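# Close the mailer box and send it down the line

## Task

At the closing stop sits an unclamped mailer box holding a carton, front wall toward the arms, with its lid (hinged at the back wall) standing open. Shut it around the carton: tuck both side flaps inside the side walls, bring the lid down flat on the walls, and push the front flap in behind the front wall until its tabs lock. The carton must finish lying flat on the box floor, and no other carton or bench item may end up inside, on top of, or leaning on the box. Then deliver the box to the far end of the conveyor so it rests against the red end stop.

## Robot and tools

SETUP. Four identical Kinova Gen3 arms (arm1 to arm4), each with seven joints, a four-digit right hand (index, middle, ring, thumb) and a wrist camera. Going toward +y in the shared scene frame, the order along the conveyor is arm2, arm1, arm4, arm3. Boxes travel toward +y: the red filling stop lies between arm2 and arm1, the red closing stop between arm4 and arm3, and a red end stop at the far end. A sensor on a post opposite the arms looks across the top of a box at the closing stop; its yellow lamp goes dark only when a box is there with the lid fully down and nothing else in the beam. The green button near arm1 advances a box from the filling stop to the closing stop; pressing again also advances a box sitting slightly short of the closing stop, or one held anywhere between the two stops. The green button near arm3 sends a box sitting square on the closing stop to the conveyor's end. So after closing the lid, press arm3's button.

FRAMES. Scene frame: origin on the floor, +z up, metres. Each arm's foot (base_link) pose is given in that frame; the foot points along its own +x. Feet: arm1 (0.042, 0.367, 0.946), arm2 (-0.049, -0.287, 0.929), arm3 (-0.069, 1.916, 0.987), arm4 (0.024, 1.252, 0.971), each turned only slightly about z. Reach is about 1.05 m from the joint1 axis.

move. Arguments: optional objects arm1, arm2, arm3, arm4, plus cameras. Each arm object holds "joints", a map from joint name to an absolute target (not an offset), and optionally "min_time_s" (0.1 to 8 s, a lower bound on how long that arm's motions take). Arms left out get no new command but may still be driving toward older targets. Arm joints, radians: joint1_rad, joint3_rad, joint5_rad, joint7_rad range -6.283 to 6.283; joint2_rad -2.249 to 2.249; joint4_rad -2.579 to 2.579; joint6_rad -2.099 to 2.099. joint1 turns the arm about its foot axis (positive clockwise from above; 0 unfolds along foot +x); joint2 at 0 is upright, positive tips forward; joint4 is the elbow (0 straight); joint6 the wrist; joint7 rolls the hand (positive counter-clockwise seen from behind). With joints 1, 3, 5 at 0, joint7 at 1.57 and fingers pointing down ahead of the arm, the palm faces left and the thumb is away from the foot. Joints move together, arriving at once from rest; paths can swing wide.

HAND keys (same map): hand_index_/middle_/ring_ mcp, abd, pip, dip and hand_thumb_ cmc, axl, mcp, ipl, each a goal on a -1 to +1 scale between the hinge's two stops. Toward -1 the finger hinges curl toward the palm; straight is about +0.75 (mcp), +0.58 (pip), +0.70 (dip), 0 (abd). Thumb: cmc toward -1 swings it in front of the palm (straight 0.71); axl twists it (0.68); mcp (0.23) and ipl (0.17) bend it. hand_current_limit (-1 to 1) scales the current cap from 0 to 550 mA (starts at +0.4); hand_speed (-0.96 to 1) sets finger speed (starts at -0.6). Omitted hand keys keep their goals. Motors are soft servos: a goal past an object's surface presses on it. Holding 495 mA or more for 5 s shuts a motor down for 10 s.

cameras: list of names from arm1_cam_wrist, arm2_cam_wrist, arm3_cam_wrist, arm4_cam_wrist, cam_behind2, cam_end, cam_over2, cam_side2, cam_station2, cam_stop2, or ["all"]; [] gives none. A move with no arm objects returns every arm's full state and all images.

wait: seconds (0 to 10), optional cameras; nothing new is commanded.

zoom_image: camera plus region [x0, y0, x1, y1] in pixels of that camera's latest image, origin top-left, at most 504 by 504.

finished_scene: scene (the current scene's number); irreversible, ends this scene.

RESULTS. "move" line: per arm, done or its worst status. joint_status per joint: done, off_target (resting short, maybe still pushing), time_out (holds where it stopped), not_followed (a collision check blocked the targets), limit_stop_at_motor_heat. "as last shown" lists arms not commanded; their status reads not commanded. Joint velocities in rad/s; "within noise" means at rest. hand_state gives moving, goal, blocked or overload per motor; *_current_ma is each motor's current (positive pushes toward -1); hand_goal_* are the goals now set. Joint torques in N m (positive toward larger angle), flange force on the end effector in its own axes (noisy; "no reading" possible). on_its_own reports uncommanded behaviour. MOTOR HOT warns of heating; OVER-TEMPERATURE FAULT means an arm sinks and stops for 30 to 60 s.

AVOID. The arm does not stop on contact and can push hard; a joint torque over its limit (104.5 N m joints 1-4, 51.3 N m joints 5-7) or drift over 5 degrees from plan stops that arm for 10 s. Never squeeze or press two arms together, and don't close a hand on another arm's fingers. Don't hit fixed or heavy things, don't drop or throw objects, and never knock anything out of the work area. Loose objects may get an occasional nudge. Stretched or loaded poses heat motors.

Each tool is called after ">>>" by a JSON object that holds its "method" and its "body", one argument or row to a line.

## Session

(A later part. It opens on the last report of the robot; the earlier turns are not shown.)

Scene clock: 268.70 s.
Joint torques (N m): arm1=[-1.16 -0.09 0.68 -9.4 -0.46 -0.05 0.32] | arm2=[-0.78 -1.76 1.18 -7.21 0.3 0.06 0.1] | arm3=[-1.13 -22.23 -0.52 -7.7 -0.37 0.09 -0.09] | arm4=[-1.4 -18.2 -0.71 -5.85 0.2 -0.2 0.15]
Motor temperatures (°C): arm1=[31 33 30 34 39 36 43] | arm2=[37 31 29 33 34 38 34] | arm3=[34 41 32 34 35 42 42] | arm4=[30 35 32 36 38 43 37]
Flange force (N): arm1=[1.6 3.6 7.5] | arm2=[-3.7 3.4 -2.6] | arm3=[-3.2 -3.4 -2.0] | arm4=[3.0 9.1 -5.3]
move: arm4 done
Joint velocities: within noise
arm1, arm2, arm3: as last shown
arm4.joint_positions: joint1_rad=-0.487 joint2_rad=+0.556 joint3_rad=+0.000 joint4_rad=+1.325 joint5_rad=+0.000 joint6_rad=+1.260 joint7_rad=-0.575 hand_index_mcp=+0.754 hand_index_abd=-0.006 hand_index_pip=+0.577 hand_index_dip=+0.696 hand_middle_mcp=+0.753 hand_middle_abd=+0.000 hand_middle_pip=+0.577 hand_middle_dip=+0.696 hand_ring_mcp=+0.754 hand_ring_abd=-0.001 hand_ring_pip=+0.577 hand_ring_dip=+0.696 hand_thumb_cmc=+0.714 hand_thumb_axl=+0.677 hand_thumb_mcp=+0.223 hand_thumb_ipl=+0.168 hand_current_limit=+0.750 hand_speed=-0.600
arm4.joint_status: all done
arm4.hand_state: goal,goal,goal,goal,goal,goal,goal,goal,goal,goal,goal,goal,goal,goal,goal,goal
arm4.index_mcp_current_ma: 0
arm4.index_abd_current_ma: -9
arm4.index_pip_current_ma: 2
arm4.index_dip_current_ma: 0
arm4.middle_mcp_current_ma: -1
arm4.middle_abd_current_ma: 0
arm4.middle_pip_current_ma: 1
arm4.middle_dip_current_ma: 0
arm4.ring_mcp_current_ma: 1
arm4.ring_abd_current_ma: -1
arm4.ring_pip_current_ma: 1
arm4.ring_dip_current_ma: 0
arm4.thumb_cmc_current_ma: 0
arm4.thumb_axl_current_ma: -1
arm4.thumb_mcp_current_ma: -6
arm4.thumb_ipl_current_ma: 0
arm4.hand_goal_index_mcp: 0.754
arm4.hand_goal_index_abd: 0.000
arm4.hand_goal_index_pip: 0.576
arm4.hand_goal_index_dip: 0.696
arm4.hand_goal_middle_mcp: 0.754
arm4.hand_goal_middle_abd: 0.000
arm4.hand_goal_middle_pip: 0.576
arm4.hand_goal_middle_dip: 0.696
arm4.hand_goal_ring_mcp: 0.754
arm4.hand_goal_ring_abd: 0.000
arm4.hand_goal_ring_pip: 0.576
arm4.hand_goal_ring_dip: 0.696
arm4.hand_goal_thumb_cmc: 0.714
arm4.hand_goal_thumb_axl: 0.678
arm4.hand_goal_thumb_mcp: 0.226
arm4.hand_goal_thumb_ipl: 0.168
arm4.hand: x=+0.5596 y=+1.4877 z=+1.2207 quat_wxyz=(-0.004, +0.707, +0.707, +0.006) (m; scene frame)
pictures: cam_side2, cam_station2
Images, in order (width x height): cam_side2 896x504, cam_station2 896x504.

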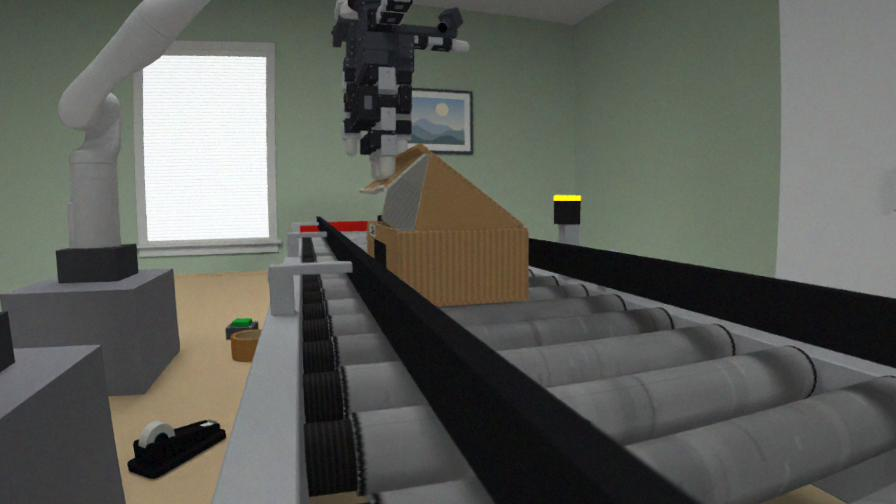

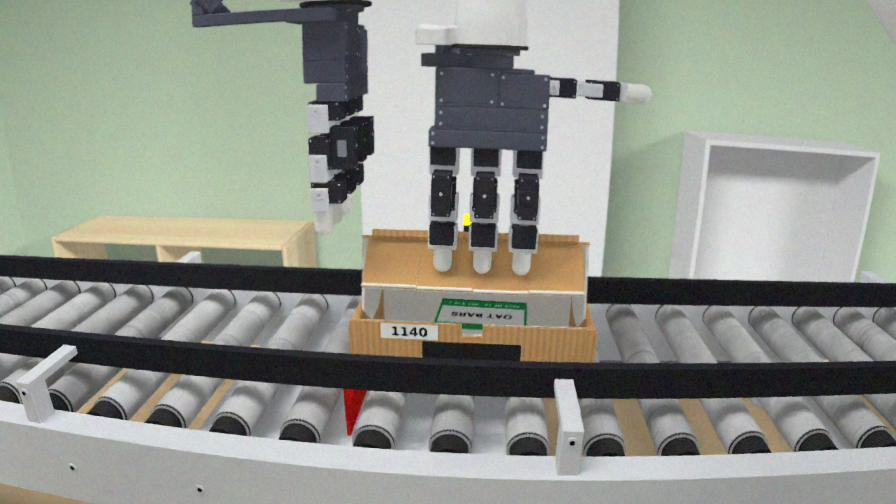

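>>> {"method": "move", "body": {
  "arm4": {"joints":{"joint1_rad":-0.4704,"joint2_rad":0.6183,"joint4_rad":1.3327,"joint6_rad":1.1906,"joint7_rad":-0.5584},"min_time_s":1.5},
  "cameras": ["cam_side2"]
}}

>>> {"method": "zoom_image", "body": {
  "camera": "cam_side2",
  "region": [330, 60, 560, 290]
}}

>>> {"method": "move", "body": {
  "arm4": {"joints":{"joint1_rad":-0.4467,"joint2_rad":0.6806,"joint4_rad":1.2608,"joint6_rad":1.2002,"joint7_rad":-0.5347},"min_time_s":1.5},
  "cameras": ["cam_side2"]
}}

>>> {"method": "zoom_image", "body": {
  "camera": "cam_side2",
  "region": [330, 60, 560, 290]
}}

Scene clock: 295.43 s.
Joint torques (N m): arm1=[-1.14 -0.12 0.65 -9.38 -0.46 -0.06 0.31] | arm2=[-0.81 -1.78 1.2 -7.21 0.32 0.02 0.07] | arm3=[-1.06 -22.28 -0.53 -7.72 -0.35 0.08 -0.12] | arm4=[-1.24 -19.14 -0.41 -6.49 0.43 -1.01 0.21]
Motor temperatures (°C): arm1=[31 33 30 34 39 36 43] | arm2=[37 31 29 33 34 38 34] | arm3=[34 41 32 34 35 42 42] | arm4=[30 36 32 36 38 43 37]
Flange force (N): arm1=[1.6 3.5 7.3] | arm2=[-3.6 3.4 -2.7] | arm3=[-3.3 -3.4 -1.9] | arm4=[2.6 7.7 -5.3]
move: arm4 done
Joint velocities: within noise
arm1, arm2, arm3: as last shown
arm4.joint_positions: joint1_rad=-0.470 joint2_rad=+0.618 joint3_rad=+0.000 joint4_rad=+1.333 joint5_rad=+0.000 joint6_rad=+1.191 joint7_rad=-0.558 hand_index_mcp=+0.766 hand_index_abd=-0.002 hand_index_pip=+0.581 hand_index_dip=+0.696 hand_middle_mcp=+0.765 hand_middle_abd=+0.000 hand_middle_pip=+0.580 hand_middle_dip=+0.696 hand_ring_mcp=+0.766 hand_ring_abd=+0.002 hand_ring_pip=+0.581 hand_ring_dip=+0.696 hand_thumb_cmc=+0.714 hand_thumb_axl=+0.677 hand_thumb_mcp=+0.223 hand_thumb_ipl=+0.168 hand_current_limit=+0.750 hand_speed=-0.600
arm4.joint_status: all done
arm4.hand_state: goal,goal,goal,goal,goal,goal,goal,goal,goal,goal,goal,goal,goal,goal,goal,goal
arm4.index_mcp_current_ma: 29
arm4.index_abd_current_ma: -3
arm4.index_pip_current_ma: 8
arm4.index_dip_current_ma: 0
arm4.middle_mcp_current_ma: 27
arm4.middle_abd_current_ma: 0
arm4.middle_pip_current_ma: 6
arm4.middle_dip_current_ma: 0
arm4.ring_mcp_current_ma: 29
arm4.ring_abd_current_ma: 3
arm4.ring_pip_current_ma: 9
arm4.ring_dip_current_ma: 0
arm4.thumb_cmc_current_ma: 0
arm4.thumb_axl_current_ma: -1
arm4.thumb_mcp_current_ma: -6
arm4.thumb_ipl_current_ma: 0
arm4.hand_goal_index_mcp: 0.754
arm4.hand_goal_index_abd: 0.000
arm4.hand_goal_index_pip: 0.576
arm4.hand_goal_index_dip: 0.696
arm4.hand_goal_middle_mcp: 0.754
arm4.hand_goal_middle_abd: 0.000
arm4.hand_goal_middle_pip: 0.576
arm4.hand_goal_middle_dip: 0.696
arm4.hand_goal_ring_mcp: 0.754
arm4.hand_goal_ring_abd: 0.000
arm4.hand_goal_ring_pip: 0.576
arm4.hand_goal_ring_dip: 0.696
arm4.hand_goal_thumb_cmc: 0.714
arm4.hand_goal_thumb_axl: 0.678
arm4.hand_goal_thumb_mcp: 0.226
arm4.hand_goal_thumb_ipl: 0.168
arm4.hand: x=+0.5762 y=+1.4882 z=+1.1858 quat_wxyz=(-0.004, +0.707, +0.707, +0.006) (m; scene frame)
pictures: cam_side2
Images, in order (width x height): cam_side2 896x504.

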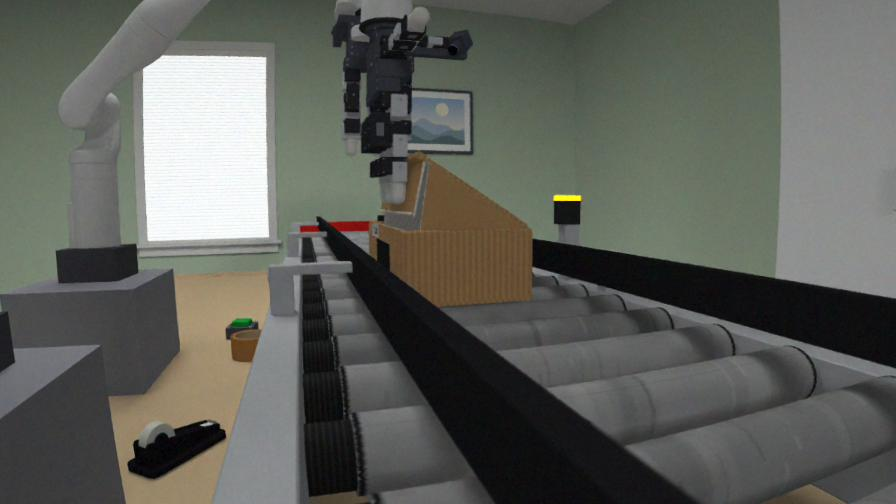

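Scaled by 2.191 from the camera's 896x504 image, which has a finer 1280x720 frame.

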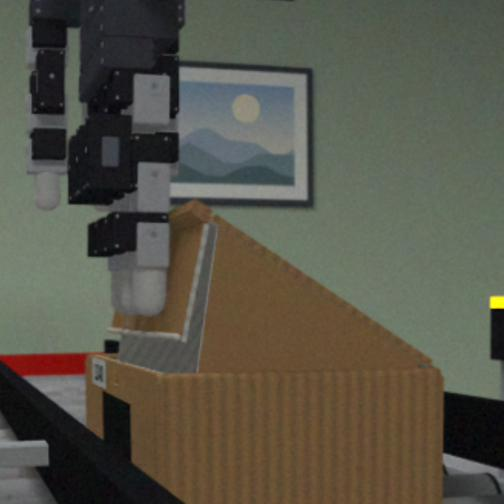

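Scene clock: 297.23 s.
Joint torques (N m): arm1=[-1.13 -0.1 0.64 -9.42 -0.44 -0.06 0.32] | arm2=[-0.8 -1.75 1.18 -7.24 0.32 0.04 0.08] | arm3=[-1.07 -22.21 -0.5 -7.66 -0.37 0.07 -0.16] | arm4=[-1.28 -19.82 -0.37 -6.39 0.4 -0.96 0.23]
Motor temperatures (°C): arm1=[31 33 30 34 39 36 43] | arm2=[37 31 29 33 34 38 34] | arm3=[34 41 32 34 35 42 42] | arm4=[30 36 32 36 38 43 37]
Flange force (N): arm1=[1.7 3.5 7.5] | arm2=[-3.6 3.4 -2.5] | arm3=[-3.4 -3.5 -2.2] | arm4=[2.6 7.9 -5.5]
move: arm4 done
Joint velocities: within noise
arm1, arm2, arm3: as last shown
arm4.joint_positions: joint1_rad=-0.447 joint2_rad=+0.681 joint3_rad=+0.000 joint4_rad=+1.261 joint5_rad=+0.000 joint6_rad=+1.200 joint7_rad=-0.535 hand_index_mcp=+0.766 hand_index_abd=-0.001 hand_index_pip=+0.581 hand_index_dip=+0.696 hand_middle_mcp=+0.765 hand_middle_abd=+0.000 hand_middle_pip=+0.580 hand_middle_dip=+0.696 hand_ring_mcp=+0.766 hand_ring_abd=+0.002 hand_ring_pip=+0.581 hand_ring_dip=+0.696 hand_thumb_cmc=+0.714 hand_thumb_axl=+0.677 hand_thumb_mcp=+0.223 hand_thumb_ipl=+0.168 hand_current_limit=+0.750 hand_speed=-0.600
arm4.joint_status: all done
arm4.hand_state: goal,goal,goal,goal,goal,goal,goal,goal,goal,goal,goal,goal,goal,goal,goal,goal
arm4.index_mcp_current_ma: 29
arm4.index_abd_current_ma: -2
arm4.index_pip_current_ma: 8
arm4.index_dip_current_ma: 0
arm4.middle_mcp_current_ma: 27
arm4.middle_abd_current_ma: 0
arm4.middle_pip_current_ma: 6
arm4.middle_dip_current_ma: 0
arm4.ring_mcp_current_ma: 29
arm4.ring_abd_current_ma: 3
arm4.ring_pip_current_ma: 9
arm4.ring_dip_current_ma: 0
arm4.thumb_cmc_current_ma: 0
arm4.thumb_axl_current_ma: -1
arm4.thumb_mcp_current_ma: -6
arm4.thumb_ipl_current_ma: 0
arm4.hand_goal_index_mcp: 0.754
arm4.hand_goal_index_abd: 0.000
arm4.hand_goal_index_pip: 0.576
arm4.hand_goal_index_dip: 0.696
arm4.hand_goal_middle_mcp: 0.754
arm4.hand_goal_middle_abd: 0.000
arm4.hand_goal_middle_pip: 0.576
arm4.hand_goal_middle_dip: 0.696
arm4.hand_goal_ring_mcp: 0.754
arm4.hand_goal_ring_abd: 0.000
arm4.hand_goal_ring_pip: 0.576
arm4.hand_goal_ring_dip: 0.696
arm4.hand_goal_thumb_cmc: 0.714
arm4.hand_goal_thumb_axl: 0.678
arm4.hand_goal_thumb_mcp: 0.226
arm4.hand_goal_thumb_ipl: 0.168
arm4.hand: x=+0.6013 y=+1.4884 z=+1.1729 quat_wxyz=(-0.004, +0.707, +0.707, +0.006) (m; scene frame)
pictures: cam_side2
Images, in order (width x height): cam_side2 896x504.

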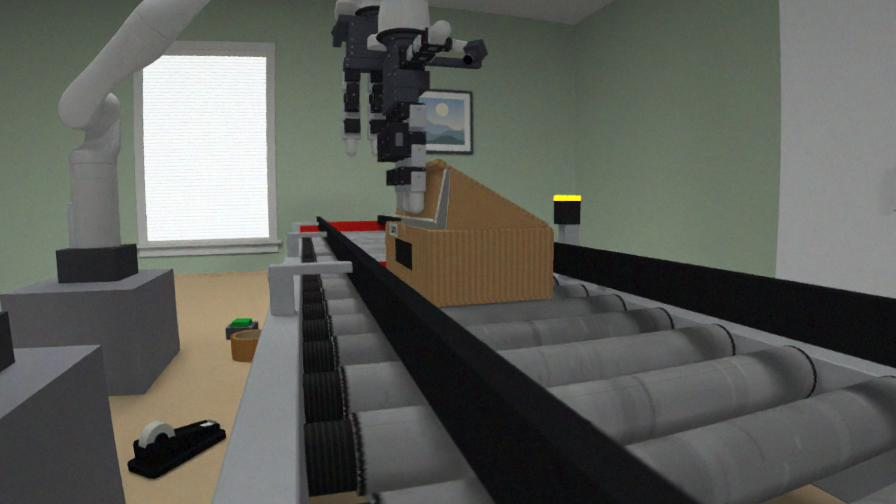

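Scaled by 2.191 from the camera's 896x504 image, which has a finer 1280x720 frame.

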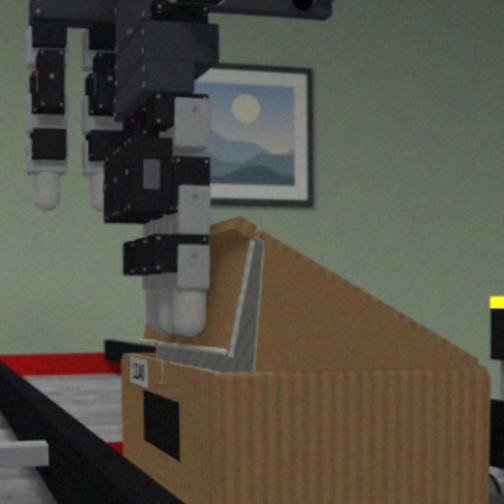

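>>> {"method": "move", "body": {
  "cameras": ["cam_side2","cam_behind2","cam_stop2","cam_over2"]
}}

Scene clock: 333.77 s.
Joint torques (N m): arm1=[-1.14 -0.13 0.64 -9.4 -0.44 -0.05 0.33] | arm2=[-0.78 -1.74 1.26 -7.2 0.31 0.07 0.11] | arm3=[-1.05 -22.27 -0.54 -7.76 -0.36 0.14 -0.12] | arm4=[-1.24 -19.78 -0.42 -6.38 0.36 -0.94 0.23]
Motor temperatures (°C): arm1=[31 33 30 35 39 36 43] | arm2=[37 31 29 33 34 38 34] | arm3=[34 42 32 34 35 42 42] | arm4=[31 36 32 36 38 43 37]
Flange force (N): arm1=[1.5 3.5 7.4] | arm2=[-3.7 3.7 -2.5] | arm3=[-2.8 -3.2 -1.6] | arm4=[2.6 7.8 -5.5]
Joint velocities: within noise
arm1.joint_positions: joint1_rad=-0.755 joint2_rad=-0.367 joint3_rad=-0.112 joint4_rad=+1.456 joint5_rad=-0.009 joint6_rad=+1.985 joint7_rad=+1.856 hand_index_mcp=+0.753 hand_index_abd=+0.000 hand_index_pip=+0.577 hand_index_dip=+0.696 hand_middle_mcp=+0.753 hand_middle_abd=+0.000 hand_middle_pip=+0.577 hand_middle_dip=+0.696 hand_ring_mcp=+0.753 hand_ring_abd=+0.000 hand_ring_pip=+0.577 hand_ring_dip=+0.696 hand_thumb_cmc=+0.714 hand_thumb_axl=+0.677 hand_thumb_mcp=+0.224 hand_thumb_ipl=+0.168 hand_current_limit=+0.400 hand_speed=-0.600
arm1.joint_status: not commanded
arm1.hand_state: goal,goal,goal,goal,goal,goal,goal,goal,goal,goal,goal,goal,goal,goal,goal,goal
arm1.index_mcp_current_ma: -2
arm1.index_abd_current_ma: 0
arm1.index_pip_current_ma: 2
arm1.index_dip_current_ma: 0
arm1.middle_mcp_current_ma: -2
arm1.middle_abd_current_ma: 0
arm1.middle_pip_current_ma: 2
arm1.middle_dip_current_ma: 0
arm1.ring_mcp_current_ma: -2
arm1.ring_abd_current_ma: 0
arm1.ring_pip_current_ma: 2
arm1.ring_dip_current_ma: 0
arm1.thumb_cmc_current_ma: 1
arm1.thumb_axl_current_ma: -2
arm1.thumb_mcp_current_ma: -9
arm1.thumb_ipl_current_ma: -1
arm1.hand_goal_index_mcp: 0.754
arm1.hand_goal_index_abd: 0.000
arm1.hand_goal_index_pip: 0.576
arm1.hand_goal_index_dip: 0.696
arm1.hand_goal_middle_mcp: 0.754
arm1.hand_goal_middle_abd: 0.000
arm1.hand_goal_middle_pip: 0.576
arm1.hand_goal_middle_dip: 0.696
arm1.hand_goal_ring_mcp: 0.754
arm1.hand_goal_ring_abd: 0.000
arm1.hand_goal_ring_pip: 0.576
arm1.hand_goal_ring_dip: 0.696
arm1.hand_goal_thumb_cmc: 0.714
arm1.hand_goal_thumb_axl: 0.678
arm1.hand_goal_thumb_mcp: 0.226
arm1.hand_goal_thumb_ipl: 0.168
arm1.hand: x=+0.0709 y=+0.5213 z=+1.4675 quat_wxyz=(+0.037, -0.577, +0.816, +0.003) (m; scene frame)
arm2.joint_positions: joint1_rad=-0.036 joint2_rad=-0.355 joint3_rad=-0.113 joint4_rad=+1.468 joint5_rad=-0.026 joint6_rad=+2.028 joint7_rad=+1.748 hand_index_mcp=+0.753 hand_index_abd=+0.000 hand_index_pip=+0.577 hand_index_dip=+0.696 hand_middle_mcp=+0.753 hand_middle_abd=+0.000 hand_middle_pip=+0.577 hand_middle_dip=+0.696 hand_ring_mcp=+0.753 hand_ring_abd=+0.000 hand_ring_pip=+0.577 hand_ring_dip=+0.696 hand_thumb_cmc=+0.714 hand_thumb_axl=+0.677 hand_thumb_mcp=+0.224 hand_thumb_ipl=+0.168 hand_current_limit=+0.400 hand_speed=-0.600
arm2.joint_status: not commanded
arm2.hand_state: goal,goal,goal,goal,goal,overload,goal,goal,goal,goal,goal,goal,goal,goal,goal,goal
arm2.index_mcp_current_ma: -2
arm2.index_abd_current_ma: 0
arm2.index_pip_current_ma: 2
arm2.index_dip_current_ma: 0
arm2.middle_mcp_current_ma: -2
arm2.middle_abd_current_ma: 0
arm2.middle_pip_current_ma: 2
arm2.middle_dip_current_ma: 0
arm2.ring_mcp_current_ma: -2
arm2.ring_abd_current_ma: 0
arm2.ring_pip_current_ma: 2
arm2.ring_dip_current_ma: 0
arm2.thumb_cmc_current_ma: 1
arm2.thumb_axl_current_ma: -2
arm2.thumb_mcp_current_ma: -8
arm2.thumb_ipl_current_ma: -1
arm2.hand_goal_index_mcp: 0.754
arm2.hand_goal_index_abd: 0.000
arm2.hand_goal_index_pip: 0.576
arm2.hand_goal_index_dip: 0.696
arm2.hand_goal_middle_mcp: 0.754
arm2.hand_goal_middle_abd: 0.000
arm2.hand_goal_middle_pip: 0.576
arm2.hand_goal_middle_dip: 0.696
arm2.hand_goal_ring_mcp: 0.754
arm2.hand_goal_ring_abd: 0.000
arm2.hand_goal_ring_pip: 0.576
arm2.hand_goal_ring_dip: 0.696
arm2.hand_goal_thumb_cmc: 0.714
arm2.hand_goal_thumb_axl: 0.678
arm2.hand_goal_thumb_mcp: 0.226
arm2.hand_goal_thumb_ipl: 0.168
arm2.hand: x=+0.0894 y=-0.2025 z=+1.4448 quat_wxyz=(-0.001, -0.113, +0.994, -0.008) (m; scene frame)
arm3.joint_positions: joint1_rad=+0.317 joint2_rad=+0.798 joint3_rad=+0.000 joint4_rad=+0.739 joint5_rad=+0.000 joint6_rad=+1.604 joint7_rad=+1.925 hand_index_mcp=+0.753 hand_index_abd=+0.000 hand_index_pip=+0.577 hand_index_dip=+0.696 hand_middle_mcp=+0.753 hand_middle_abd=+0.000 hand_middle_pip=+0.577 hand_middle_dip=+0.696 hand_ring_mcp=+0.753 hand_ring_abd=+0.000 hand_ring_pip=+0.577 hand_ring_dip=+0.696 hand_thumb_cmc=+0.714 hand_thumb_axl=+0.677 hand_thumb_mcp=+0.224 hand_thumb_ipl=+0.168 hand_current_limit=+0.750 hand_speed=-0.600
arm3.joint_status: not commanded
arm3.hand_state: goal,goal,goal,goal,goal,goal,goal,goal,goal,goal,goal,goal,goal,goal,goal,goal
arm3.index_mcp_current_ma: -2
arm3.index_abd_current_ma: 0
arm3.index_pip_current_ma: 2
arm3.index_dip_current_ma: 0
arm3.middle_mcp_current_ma: -2
arm3.middle_abd_current_ma: 0
arm3.middle_pip_current_ma: 2
arm3.middle_dip_current_ma: 0
arm3.ring_mcp_current_ma: -2
arm3.ring_abd_current_ma: 0
arm3.ring_pip_current_ma: 2
arm3.ring_dip_current_ma: 0
arm3.thumb_cmc_current_ma: 1
arm3.thumb_axl_current_ma: -2
arm3.thumb_mcp_current_ma: -8
arm3.thumb_ipl_current_ma: -1
arm3.hand_goal_index_mcp: 0.754
arm3.hand_goal_index_abd: 0.000
arm3.hand_goal_index_pip: 0.576
arm3.hand_goal_index_dip: 0.696
arm3.hand_goal_middle_mcp: 0.754
arm3.hand_goal_middle_abd: 0.000
arm3.hand_goal_middle_pip: 0.576
arm3.hand_goal_middle_dip: 0.696
arm3.hand_goal_ring_mcp: 0.754
arm3.hand_goal_ring_abd: 0.000
arm3.hand_goal_ring_pip: 0.576
arm3.hand_goal_ring_dip: 0.696
arm3.hand_goal_thumb_cmc: 0.714
arm3.hand_goal_thumb_axl: 0.678
arm3.hand_goal_thumb_mcp: 0.226
arm3.hand_goal_thumb_ipl: 0.168
arm3.hand: x=+0.5230 y=+1.7642 z=+1.2721 quat_wxyz=(-0.001, -0.001, +1.000, +0.002) (m; scene frame)
arm4.joint_positions: joint1_rad=-0.447 joint2_rad=+0.681 joint3_rad=+0.000 joint4_rad=+1.261 joint5_rad=+0.000 joint6_rad=+1.200 joint7_rad=-0.535 hand_index_mcp=+0.766 hand_index_abd=-0.001 hand_index_pip=+0.581 hand_index_dip=+0.696 hand_middle_mcp=+0.765 hand_middle_abd=+0.000 hand_middle_pip=+0.580 hand_middle_dip=+0.696 hand_ring_mcp=+0.766 hand_ring_abd=+0.002 hand_ring_pip=+0.581 hand_ring_dip=+0.696 hand_thumb_cmc=+0.714 hand_thumb_axl=+0.677 hand_thumb_mcp=+0.223 hand_thumb_ipl=+0.168 hand_current_limit=+0.750 hand_speed=-0.600
arm4.joint_status: all done
arm4.hand_state: goal,goal,goal,goal,goal,goal,goal,goal,goal,goal,goal,goal,goal,goal,goal,goal
arm4.index_mcp_current_ma: 29
arm4.index_abd_current_ma: -2
arm4.index_pip_current_ma: 8
arm4.index_dip_current_ma: 0
arm4.middle_mcp_current_ma: 27
arm4.middle_abd_current_ma: 0
arm4.middle_pip_current_ma: 6
arm4.middle_dip_current_ma: 0
arm4.ring_mcp_current_ma: 29
arm4.ring_abd_current_ma: 3
arm4.ring_pip_current_ma: 9
arm4.ring_dip_current_ma: 0
arm4.thumb_cmc_current_ma: 0
arm4.thumb_axl_current_ma: -1
arm4.thumb_mcp_current_ma: -6
arm4.thumb_ipl_current_ma: 0
arm4.hand_goal_index_mcp: 0.754
arm4.hand_goal_index_abd: 0.000
arm4.hand_goal_index_pip: 0.576
arm4.hand_goal_index_dip: 0.696
arm4.hand_goal_middle_mcp: 0.754
arm4.hand_goal_middle_abd: 0.000
arm4.hand_goal_middle_pip: 0.576
arm4.hand_goal_middle_dip: 0.696
arm4.hand_goal_ring_mcp: 0.754
arm4.hand_goal_ring_abd: 0.000
arm4.hand_goal_ring_pip: 0.576
arm4.hand_goal_ring_dip: 0.696
arm4.hand_goal_thumb_cmc: 0.714
arm4.hand_goal_thumb_axl: 0.678
arm4.hand_goal_thumb_mcp: 0.226
arm4.hand_goal_thumb_ipl: 0.168
arm4.hand: x=+0.6013 y=+1.4884 z=+1.1729 quat_wxyz=(-0.004, +0.707, +0.707, +0.006) (m; scene frame)
pictures: cam_behind2, cam_over2, cam_side2, cam_stop2
Images, in order (width x height): cam_behind2 896x504, cam_over2 896x504, cam_side2 896x504, cam_stop2 896x504.

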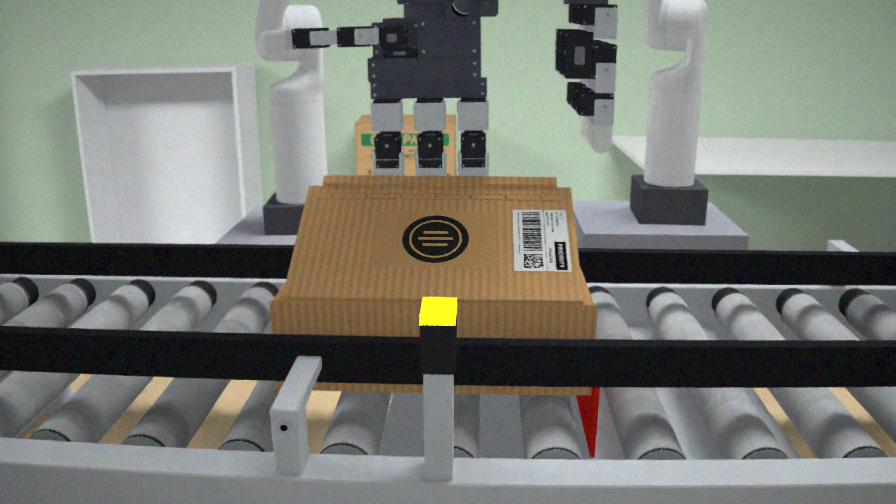

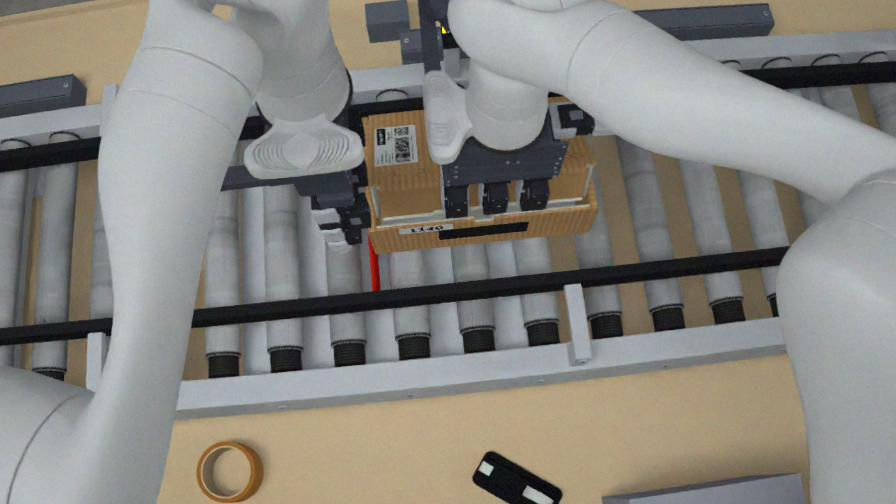

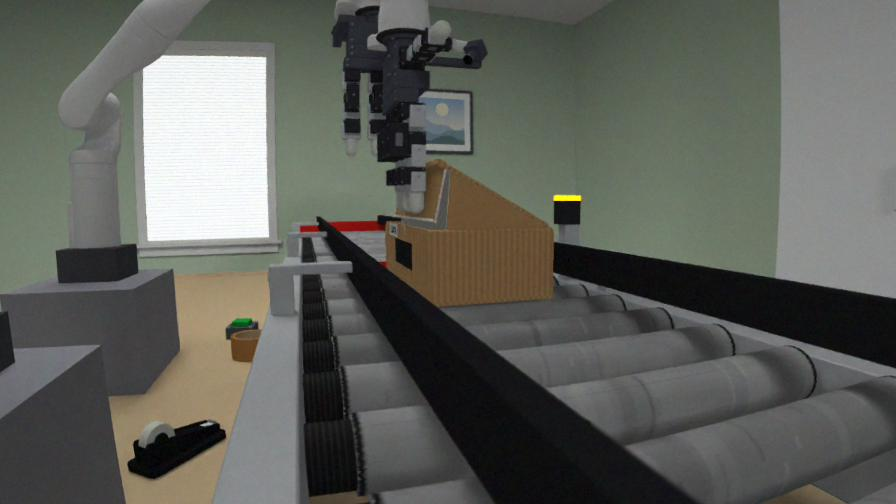

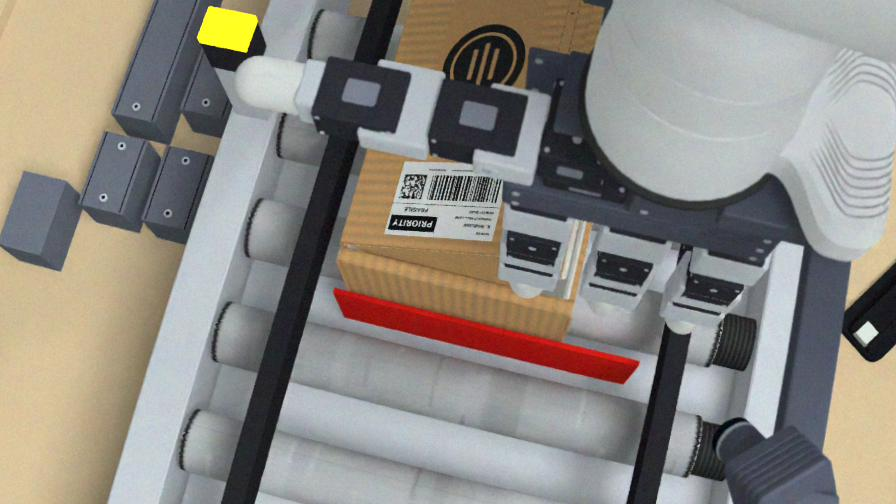

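>>> {"method": "zoom_image", "body": {
  "camera": "cam_side2",
  "region": [320, 130, 600, 320]
}}

>>> {"method": "zoom_image", "body": {
  "camera": "cam_over2",
  "region": [340, 90, 620, 260]
}}

Scaled by 1.800 from the camera's 896x504 image, which has a finer 1280x720 frame.

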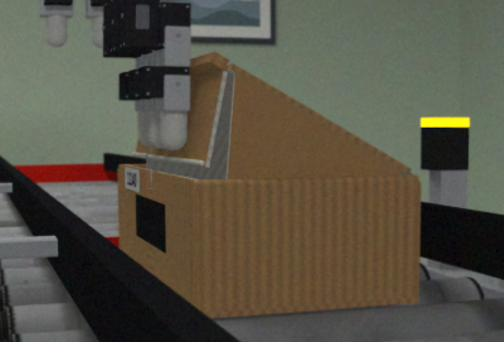

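Scaled by 1.800 from the camera's 896x504 image, which has a finer 1280x720 frame.

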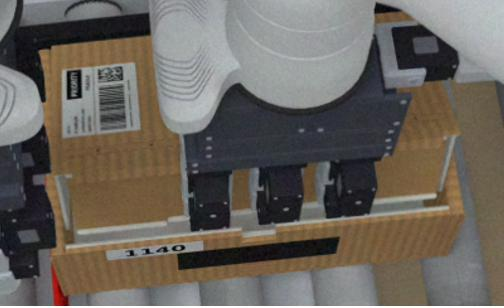

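>>> {"method": "move", "body": {
  "arm4": {"joints":{"joint1_rad":-0.3856,"joint2_rad":0.6332,"joint3_rad":0,"joint4_rad":1.3505,"joint5_rad":0,"joint6_rad":1.1579,"joint7_rad":-0.4736},"min_time_s":1.5},
  "arm3": {"joints":{"hand_ring_mcp":-0.2,"hand_ring_pip":-0.8,"hand_ring_dip":-0.6}}
}}

>>> {"method": "move", "body": {
  "arm3": {"joints":{"joint1_rad":0.3567,"joint2_rad":1.0788,"joint3_rad":0,"joint4_rad":0.2338,"joint5_rad":0,"joint6_rad":1.829,"joint7_rad":1.9647},"min_time_s":2},
  "cameras": ["cam_side2","cam_behind2","cam_stop2"]
}}

Scene clock: 382.13 s.
Joint torques (N m): arm1=[-1.12 -0.12 0.64 -9.41 -0.46 -0.04 0.31] | arm2=[-0.83 -1.78 1.21 -7.22 0.31 0.03 0.13] | arm3=[-1.08 -22.27 -0.59 -7.73 -0.38 0.09 -0.14] | arm4=[-1.29 -19.76 -0.57 -6.04 0.29 -0.36 0.17]
Motor temperatures (°C): arm1=[31 33 30 35 38 36 43] | arm2=[37 31 29 33 34 38 34] | arm3=[34 42 32 34 35 42 42] | arm4=[31 37 32 36 38 43 37]
Flange force (N): arm1=[1.6 3.5 7.5] | arm2=[-3.7 3.6 -2.6] | arm3=[-3.1 -3.4 -1.9] | arm4=[2.3 9.1 -3.5]
move: arm3 off_target; arm4 done
Joint velocities: within noise
arm1, arm2: as last shown
arm3.joint_positions: joint1_rad=+0.317 joint2_rad=+0.798 joint3_rad=+0.000 joint4_rad=+0.739 joint5_rad=+0.000 joint6_rad=+1.604 joint7_rad=+1.925 hand_index_mcp=+0.753 hand_index_abd=+0.000 hand_index_pip=+0.577 hand_index_dip=+0.696 hand_middle_mcp=+0.753 hand_middle_abd=+0.000 hand_middle_pip=+0.577 hand_middle_dip=+0.696 hand_ring_mcp=-0.180 hand_ring_abd=+0.000 hand_ring_pip=-0.758 hand_ring_dip=-0.587 hand_thumb_cmc=+0.714 hand_thumb_axl=+0.677 hand_thumb_mcp=+0.224 hand_thumb_ipl=+0.168 hand_current_limit=+0.750 hand_speed=-0.600
arm3.joint_status: hand_ring_pip off_target (ended at -0.758, target -0.800); the others done
arm3.hand_state: goal,goal,goal,goal,goal,goal,goal,goal,goal,goal,blocked,goal,goal,goal,goal,goal
arm3.index_mcp_current_ma: -2
arm3.index_abd_current_ma: 0
arm3.index_pip_current_ma: 2
arm3.index_dip_current_ma: 0
arm3.middle_mcp_current_ma: -2
arm3.middle_abd_current_ma: 0
arm3.middle_pip_current_ma: 2
arm3.middle_dip_current_ma: 0
arm3.ring_mcp_current_ma: 77
arm3.ring_abd_current_ma: 0
arm3.ring_pip_current_ma: 165
arm3.ring_dip_current_ma: 44
arm3.thumb_cmc_current_ma: 1
arm3.thumb_axl_current_ma: -2
arm3.thumb_mcp_current_ma: -8
arm3.thumb_ipl_current_ma: -1
arm3.hand_goal_index_mcp: 0.754
arm3.hand_goal_index_abd: 0.000
arm3.hand_goal_index_pip: 0.576
arm3.hand_goal_index_dip: 0.696
arm3.hand_goal_middle_mcp: 0.754
arm3.hand_goal_middle_abd: 0.000
arm3.hand_goal_middle_pip: 0.576
arm3.hand_goal_middle_dip: 0.696
arm3.hand_goal_ring_mcp: -0.200
arm3.hand_goal_ring_abd: 0.000
arm3.hand_goal_ring_pip: -0.800
arm3.hand_goal_ring_dip: -0.600
arm3.hand_goal_thumb_cmc: 0.714
arm3.hand_goal_thumb_axl: 0.678
arm3.hand_goal_thumb_mcp: 0.226
arm3.hand_goal_thumb_ipl: 0.168
arm3.hand: x=+0.5230 y=+1.7642 z=+1.2721 quat_wxyz=(-0.001, -0.001, +1.000, +0.002) (m; scene frame)
arm4.joint_positions: joint1_rad=-0.386 joint2_rad=+0.633 joint3_rad=+0.000 joint4_rad=+1.350 joint5_rad=+0.000 joint6_rad=+1.158 joint7_rad=-0.474 hand_index_mcp=+0.764 hand_index_abd=-0.003 hand_index_pip=+0.581 hand_index_dip=+0.696 hand_middle_mcp=+0.765 hand_middle_abd=-0.002 hand_middle_pip=+0.580 hand_middle_dip=+0.696 hand_ring_mcp=+0.766 hand_ring_abd=-0.003 hand_ring_pip=+0.581 hand_ring_dip=+0.696 hand_thumb_cmc=+0.714 hand_thumb_axl=+0.677 hand_thumb_mcp=+0.223 hand_thumb_ipl=+0.168 hand_current_limit=+0.750 hand_speed=-0.600
arm4.joint_status: all done
arm4.hand_state: goal,goal,goal,goal,goal,goal,goal,goal,goal,goal,goal,goal,goal,goal,goal,goal
arm4.index_mcp_current_ma: 24
arm4.index_abd_current_ma: -5
arm4.index_pip_current_ma: 8
arm4.index_dip_current_ma: 0
arm4.middle_mcp_current_ma: 26
arm4.middle_abd_current_ma: -2
arm4.middle_pip_current_ma: 6
arm4.middle_dip_current_ma: 0
arm4.ring_mcp_current_ma: 29
arm4.ring_abd_current_ma: -5
arm4.ring_pip_current_ma: 9
arm4.ring_dip_current_ma: 0
arm4.thumb_cmc_current_ma: 0
arm4.thumb_axl_current_ma: -1
arm4.thumb_mcp_current_ma: -6
arm4.thumb_ipl_current_ma: 0
arm4.hand_goal_index_mcp: 0.754
arm4.hand_goal_index_abd: 0.000
arm4.hand_goal_index_pip: 0.576
arm4.hand_goal_index_dip: 0.696
arm4.hand_goal_middle_mcp: 0.754
arm4.hand_goal_middle_abd: 0.000
arm4.hand_goal_middle_pip: 0.576
arm4.hand_goal_middle_dip: 0.696
arm4.hand_goal_ring_mcp: 0.754
arm4.hand_goal_ring_abd: 0.000
arm4.hand_goal_ring_pip: 0.576
arm4.hand_goal_ring_dip: 0.696
arm4.hand_goal_thumb_cmc: 0.714
arm4.hand_goal_thumb_axl: 0.678
arm4.hand_goal_thumb_mcp: 0.226
arm4.hand_goal_thumb_ipl: 0.168
arm4.hand: x=+0.5978 y=+1.4483 z=+1.1722 quat_wxyz=(-0.004, +0.707, +0.707, +0.006) (m; scene frame)
pictures: none

Scene clock: 384.47 s.
Joint torques (N m): arm1=[-1.11 -0.1 0.63 -9.4 -0.45 -0.04 0.3] | arm2=[-0.85 -1.8 1.21 -7.25 0.31 0 0.13] | arm3=[-1.15 -25.22 -0.46 -7.38 -0.44 0.13 -0.12] | arm4=[-1.44 -19.72 -0.47 -6.09 0.25 -0.41 0.14]
Motor temperatures (°C): arm1=[31 33 30 35 38 36 43] | arm2=[37 31 29 33 34 38 34] | arm3=[34 42 32 34 35 42 42] | arm4=[31 37 32 36 38 43 37]
Flange force (N): arm1=[1.7 3.4 7.5] | arm2=[-3.7 3.7 -2.6] | arm3=no reading | arm4=[1.9 9.0 -3.6]
move: arm3 done
Joint velocities: within noise
arm1, arm2, arm4: as last shown
arm3.joint_positions: joint1_rad=+0.357 joint2_rad=+1.079 joint3_rad=+0.000 joint4_rad=+0.234 joint5_rad=+0.000 joint6_rad=+1.829 joint7_rad=+1.965 hand_index_mcp=+0.753 hand_index_abd=+0.000 hand_index_pip=+0.577 hand_index_dip=+0.696 hand_middle_mcp=+0.753 hand_middle_abd=+0.000 hand_middle_pip=+0.577 hand_middle_dip=+0.696 hand_ring_mcp=-0.180 hand_ring_abd=+0.000 hand_ring_pip=-0.758 hand_ring_dip=-0.587 hand_thumb_cmc=+0.714 hand_thumb_axl=+0.677 hand_thumb_mcp=+0.224 hand_thumb_ipl=+0.168 hand_current_limit=+0.750 hand_speed=-0.600
arm3.joint_status: all done
arm3.hand_state: goal,goal,goal,goal,goal,goal,goal,goal,goal,goal,blocked,goal,goal,goal,goal,goal
arm3.index_mcp_current_ma: -2
arm3.index_abd_current_ma: 0
arm3.index_pip_current_ma: 2
arm3.index_dip_current_ma: 0
arm3.middle_mcp_current_ma: -2
arm3.middle_abd_current_ma: 0
arm3.middle_pip_current_ma: 2
arm3.middle_dip_current_ma: 0
arm3.ring_mcp_current_ma: 77
arm3.ring_abd_current_ma: 0
arm3.ring_pip_current_ma: 165
arm3.ring_dip_current_ma: 44
arm3.thumb_cmc_current_ma: 1
arm3.thumb_axl_current_ma: -2
arm3.thumb_mcp_current_ma: -8
arm3.thumb_ipl_current_ma: -1
arm3.hand_goal_index_mcp: 0.754
arm3.hand_goal_index_abd: 0.000
arm3.hand_goal_index_pip: 0.576
arm3.hand_goal_index_dip: 0.696
arm3.hand_goal_middle_mcp: 0.754
arm3.hand_goal_middle_abd: 0.000
arm3.hand_goal_middle_pip: 0.576
arm3.hand_goal_middle_dip: 0.696
arm3.hand_goal_ring_mcp: -0.200
arm3.hand_goal_ring_abd: 0.000
arm3.hand_goal_ring_pip: -0.800
arm3.hand_goal_ring_dip: -0.600
arm3.hand_goal_thumb_cmc: 0.714
arm3.hand_goal_thumb_axl: 0.678
arm3.hand_goal_thumb_mcp: 0.226
arm3.hand_goal_thumb_ipl: 0.168
arm3.hand: x=+0.5679 y=+1.7193 z=+1.2469 quat_wxyz=(-0.001, -0.001, +1.000, +0.002) (m; scene frame)
pictures: cam_behind2, cam_side2, cam_stop2
Images, in order (width x height): cam_behind2 896x504, cam_side2 896x504, cam_stop2 896x504.

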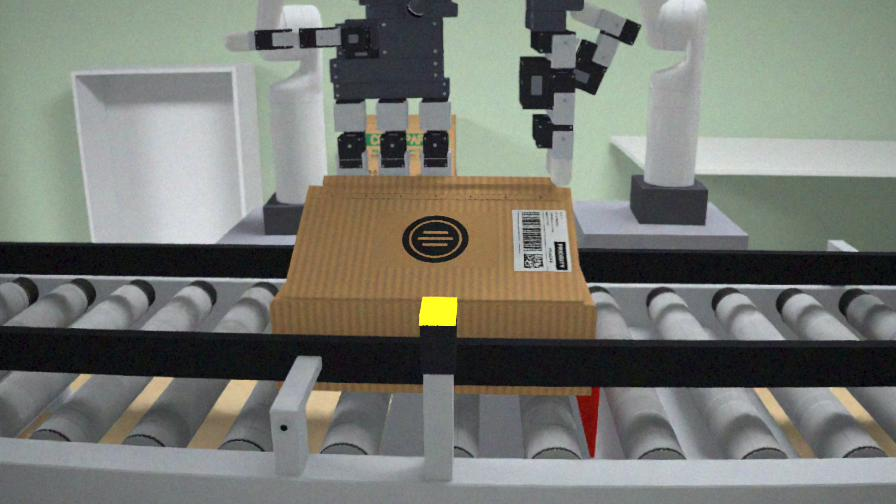

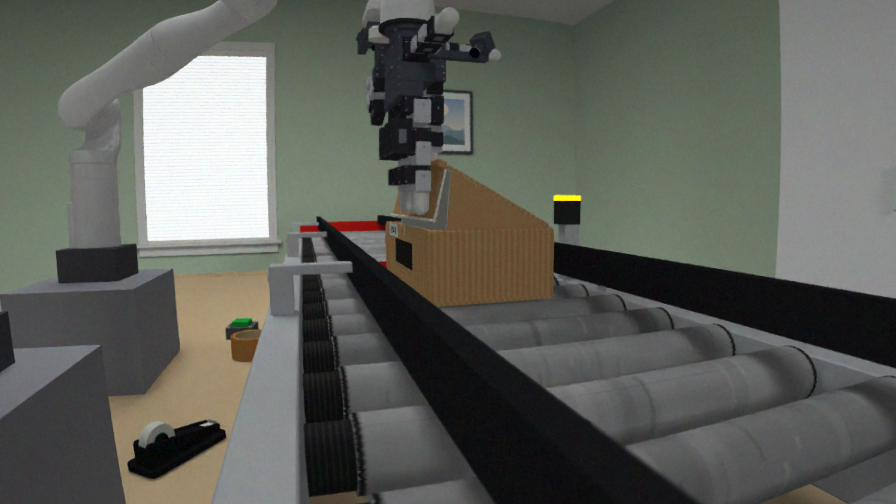

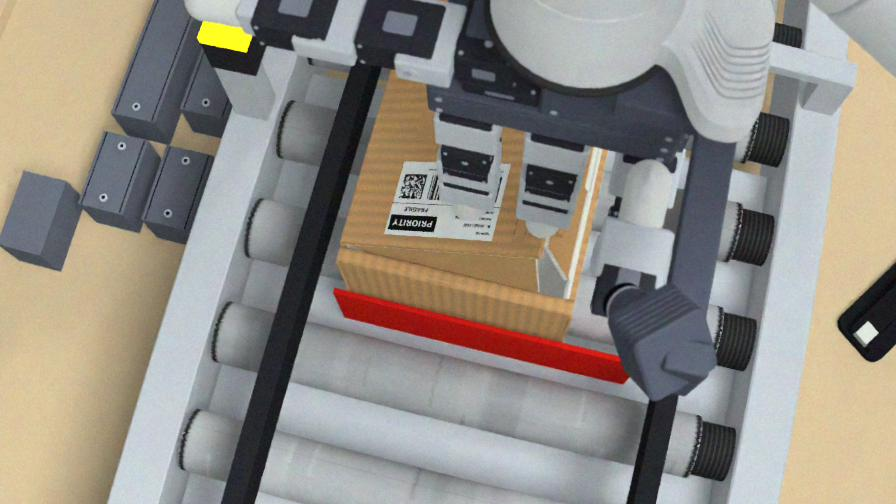

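>>> {"method": "move", "body": {
  "arm3": {"joints":{"joint1_rad":0.3618,"joint2_rad":1.0635,"joint3_rad":0,"joint4_rad":0.3811,"joint5_rad":0,"joint6_rad":1.697,"joint7_rad":1.9698},"min_time_s":1.5},
  "cameras": ["cam_side2","cam_behind2","cam_stop2"]
}}

>>> {"method": "zoom_image", "body": {
  "camera": "cam_side2",
  "region": [320, 130, 600, 320]
}}

Scene clock: 427.60 s.
Joint torques (N m): arm1=[-1.11 -0.11 0.67 -9.41 -0.46 -0.05 0.32] | arm2=[-0.85 -1.79 1.23 -7.17 0.32 0.06 0.08] | arm3=[-3.55 20.8 -2.03 14.29 -0.83 1.22 0.02] | arm4=[-0.64 -16.29 -0.07 -4.8 0.52 -1.04 0.23]
Motor temperatures (°C): arm1=[31 33 30 35 38 36 43] | arm2=[37 31 29 33 34 38 34] | arm3=[34 43 32 34 35 42 42] | arm4=[31 38 32 36 38 43 37]
Flange force (N): arm1=[1.6 3.6 7.5] | arm2=[-3.8 3.5 -2.8] | arm3=no reading | arm4=[3.0 7.3 -10.7]
move: arm3 done
Joint velocities: within noise
arm1, arm2, arm4: as last shown
arm3.joint_positions: joint1_rad=+0.362 joint2_rad=+1.063 joint3_rad=+0.000 joint4_rad=+0.381 joint5_rad=+0.000 joint6_rad=+1.697 joint7_rad=+1.970 hand_index_mcp=+0.753 hand_index_abd=+0.000 hand_index_pip=+0.577 hand_index_dip=+0.696 hand_middle_mcp=+0.694 hand_middle_abd=-0.007 hand_middle_pip=+0.535 hand_middle_dip=+0.681 hand_ring_mcp=-0.180 hand_ring_abd=+0.000 hand_ring_pip=-0.758 hand_ring_dip=-0.587 hand_thumb_cmc=+0.714 hand_thumb_axl=+0.677 hand_thumb_mcp=+0.224 hand_thumb_ipl=+0.168 hand_current_limit=+0.750 hand_speed=-0.600
arm3.joint_status: all done
arm3.hand_state: goal,goal,goal,goal,blocked,goal,blocked,goal,goal,goal,blocked,goal,goal,goal,goal,goal
arm3.index_mcp_current_ma: -2
arm3.index_abd_current_ma: 0
arm3.index_pip_current_ma: 2
arm3.index_dip_current_ma: 0
arm3.middle_mcp_current_ma: -264
arm3.middle_abd_current_ma: -19
arm3.middle_pip_current_ma: -161
arm3.middle_dip_current_ma: -54
arm3.ring_mcp_current_ma: 78
arm3.ring_abd_current_ma: 0
arm3.ring_pip_current_ma: 165
arm3.ring_dip_current_ma: 44
arm3.thumb_cmc_current_ma: 1
arm3.thumb_axl_current_ma: -2
arm3.thumb_mcp_current_ma: -9
arm3.thumb_ipl_current_ma: -1
arm3.hand_goal_index_mcp: 0.754
arm3.hand_goal_index_abd: 0.000
arm3.hand_goal_index_pip: 0.576
arm3.hand_goal_index_dip: 0.696
arm3.hand_goal_middle_mcp: 0.754
arm3.hand_goal_middle_abd: 0.000
arm3.hand_goal_middle_pip: 0.576
arm3.hand_goal_middle_dip: 0.696
arm3.hand_goal_ring_mcp: -0.200
arm3.hand_goal_ring_abd: 0.000
arm3.hand_goal_ring_pip: -0.800
arm3.hand_goal_ring_dip: -0.600
arm3.hand_goal_thumb_cmc: 0.714
arm3.hand_goal_thumb_axl: 0.678
arm3.hand_goal_thumb_mcp: 0.226
arm3.hand_goal_thumb_ipl: 0.168
arm3.hand: x=+0.5708 y=+1.7144 z=+1.2119 quat_wxyz=(-0.001, -0.001, +1.000, +0.002) (m; scene frame)
arm4.joint_positions: joint1_rad=-0.386 joint2_rad=+0.633 joint3_rad=+0.000 joint4_rad=+1.351 joint5_rad=+0.000 joint6_rad=+1.158 joint7_rad=-0.474 hand_index_mcp=+0.775 hand_index_abd=-0.011 hand_index_pip=+0.587 hand_index_dip=+0.699 hand_middle_mcp=+0.772 hand_middle_abd=-0.007 hand_middle_pip=+0.586 hand_middle_dip=+0.700 hand_ring_mcp=+0.772 hand_ring_abd=-0.007 hand_ring_pip=+0.586 hand_ring_dip=+0.699 hand_thumb_cmc=+0.714 hand_thumb_axl=+0.677 hand_thumb_mcp=+0.223 hand_thumb_ipl=+0.168 hand_current_limit=+0.750 hand_speed=-0.600
arm4.hand_state: blocked,goal,goal,goal,goal,goal,goal,goal,goal,goal,goal,goal,goal,goal,goal,goal
arm4.index_mcp_current_ma: 58
arm4.index_abd_current_ma: -20
arm4.index_pip_current_ma: 25
arm4.index_dip_current_ma: 5
arm4.middle_mcp_current_ma: 50
arm4.middle_abd_current_ma: -12
arm4.middle_pip_current_ma: 22
arm4.middle_dip_current_ma: 7
arm4.ring_mcp_current_ma: 50
arm4.ring_abd_current_ma: -13
arm4.ring_pip_current_ma: 21
arm4.ring_dip_current_ma: 5
pictures: cam_behind2, cam_side2, cam_stop2
Images, in order (width x height): cam_behind2 896x504, cam_side2 896x504, cam_stop2 896x504.

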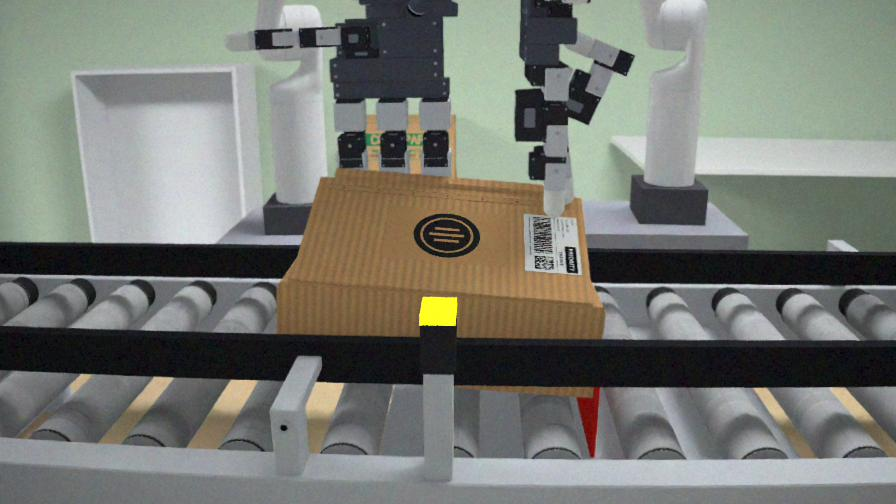

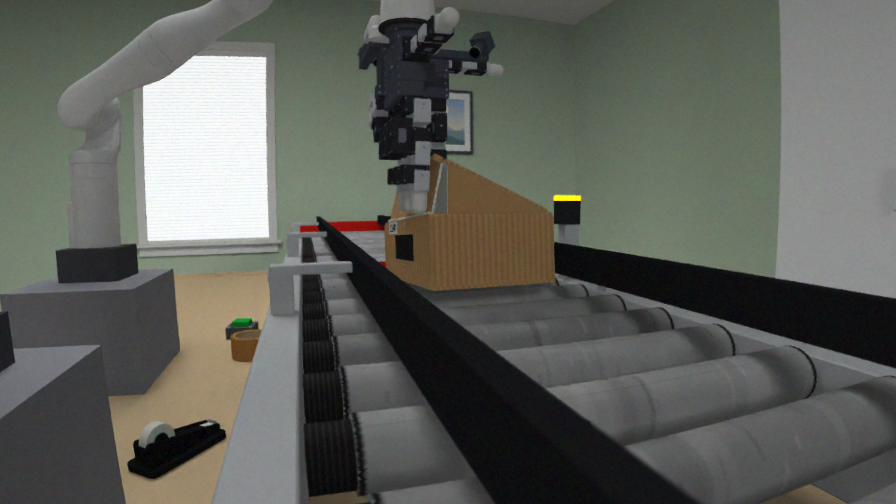

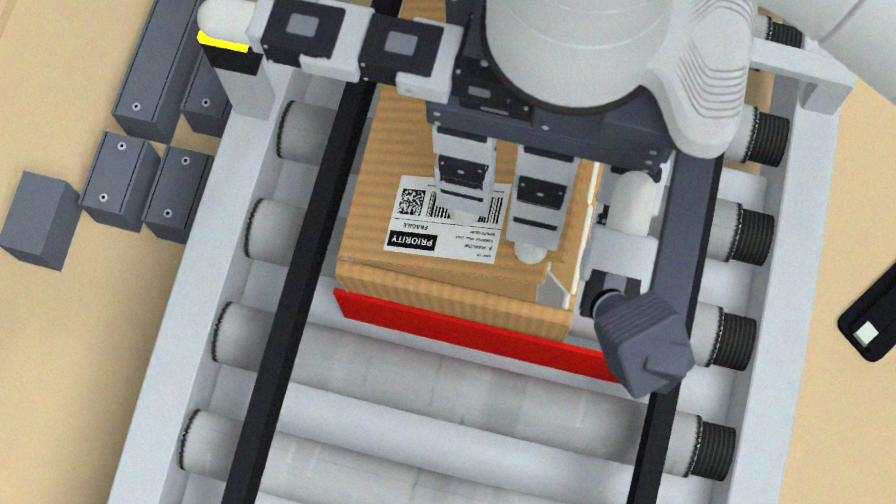

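Scaled by 1.800 from the camera's 896x504 image, which has a finer 1280x720 frame.

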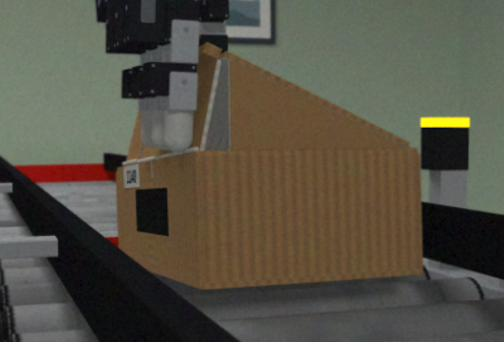

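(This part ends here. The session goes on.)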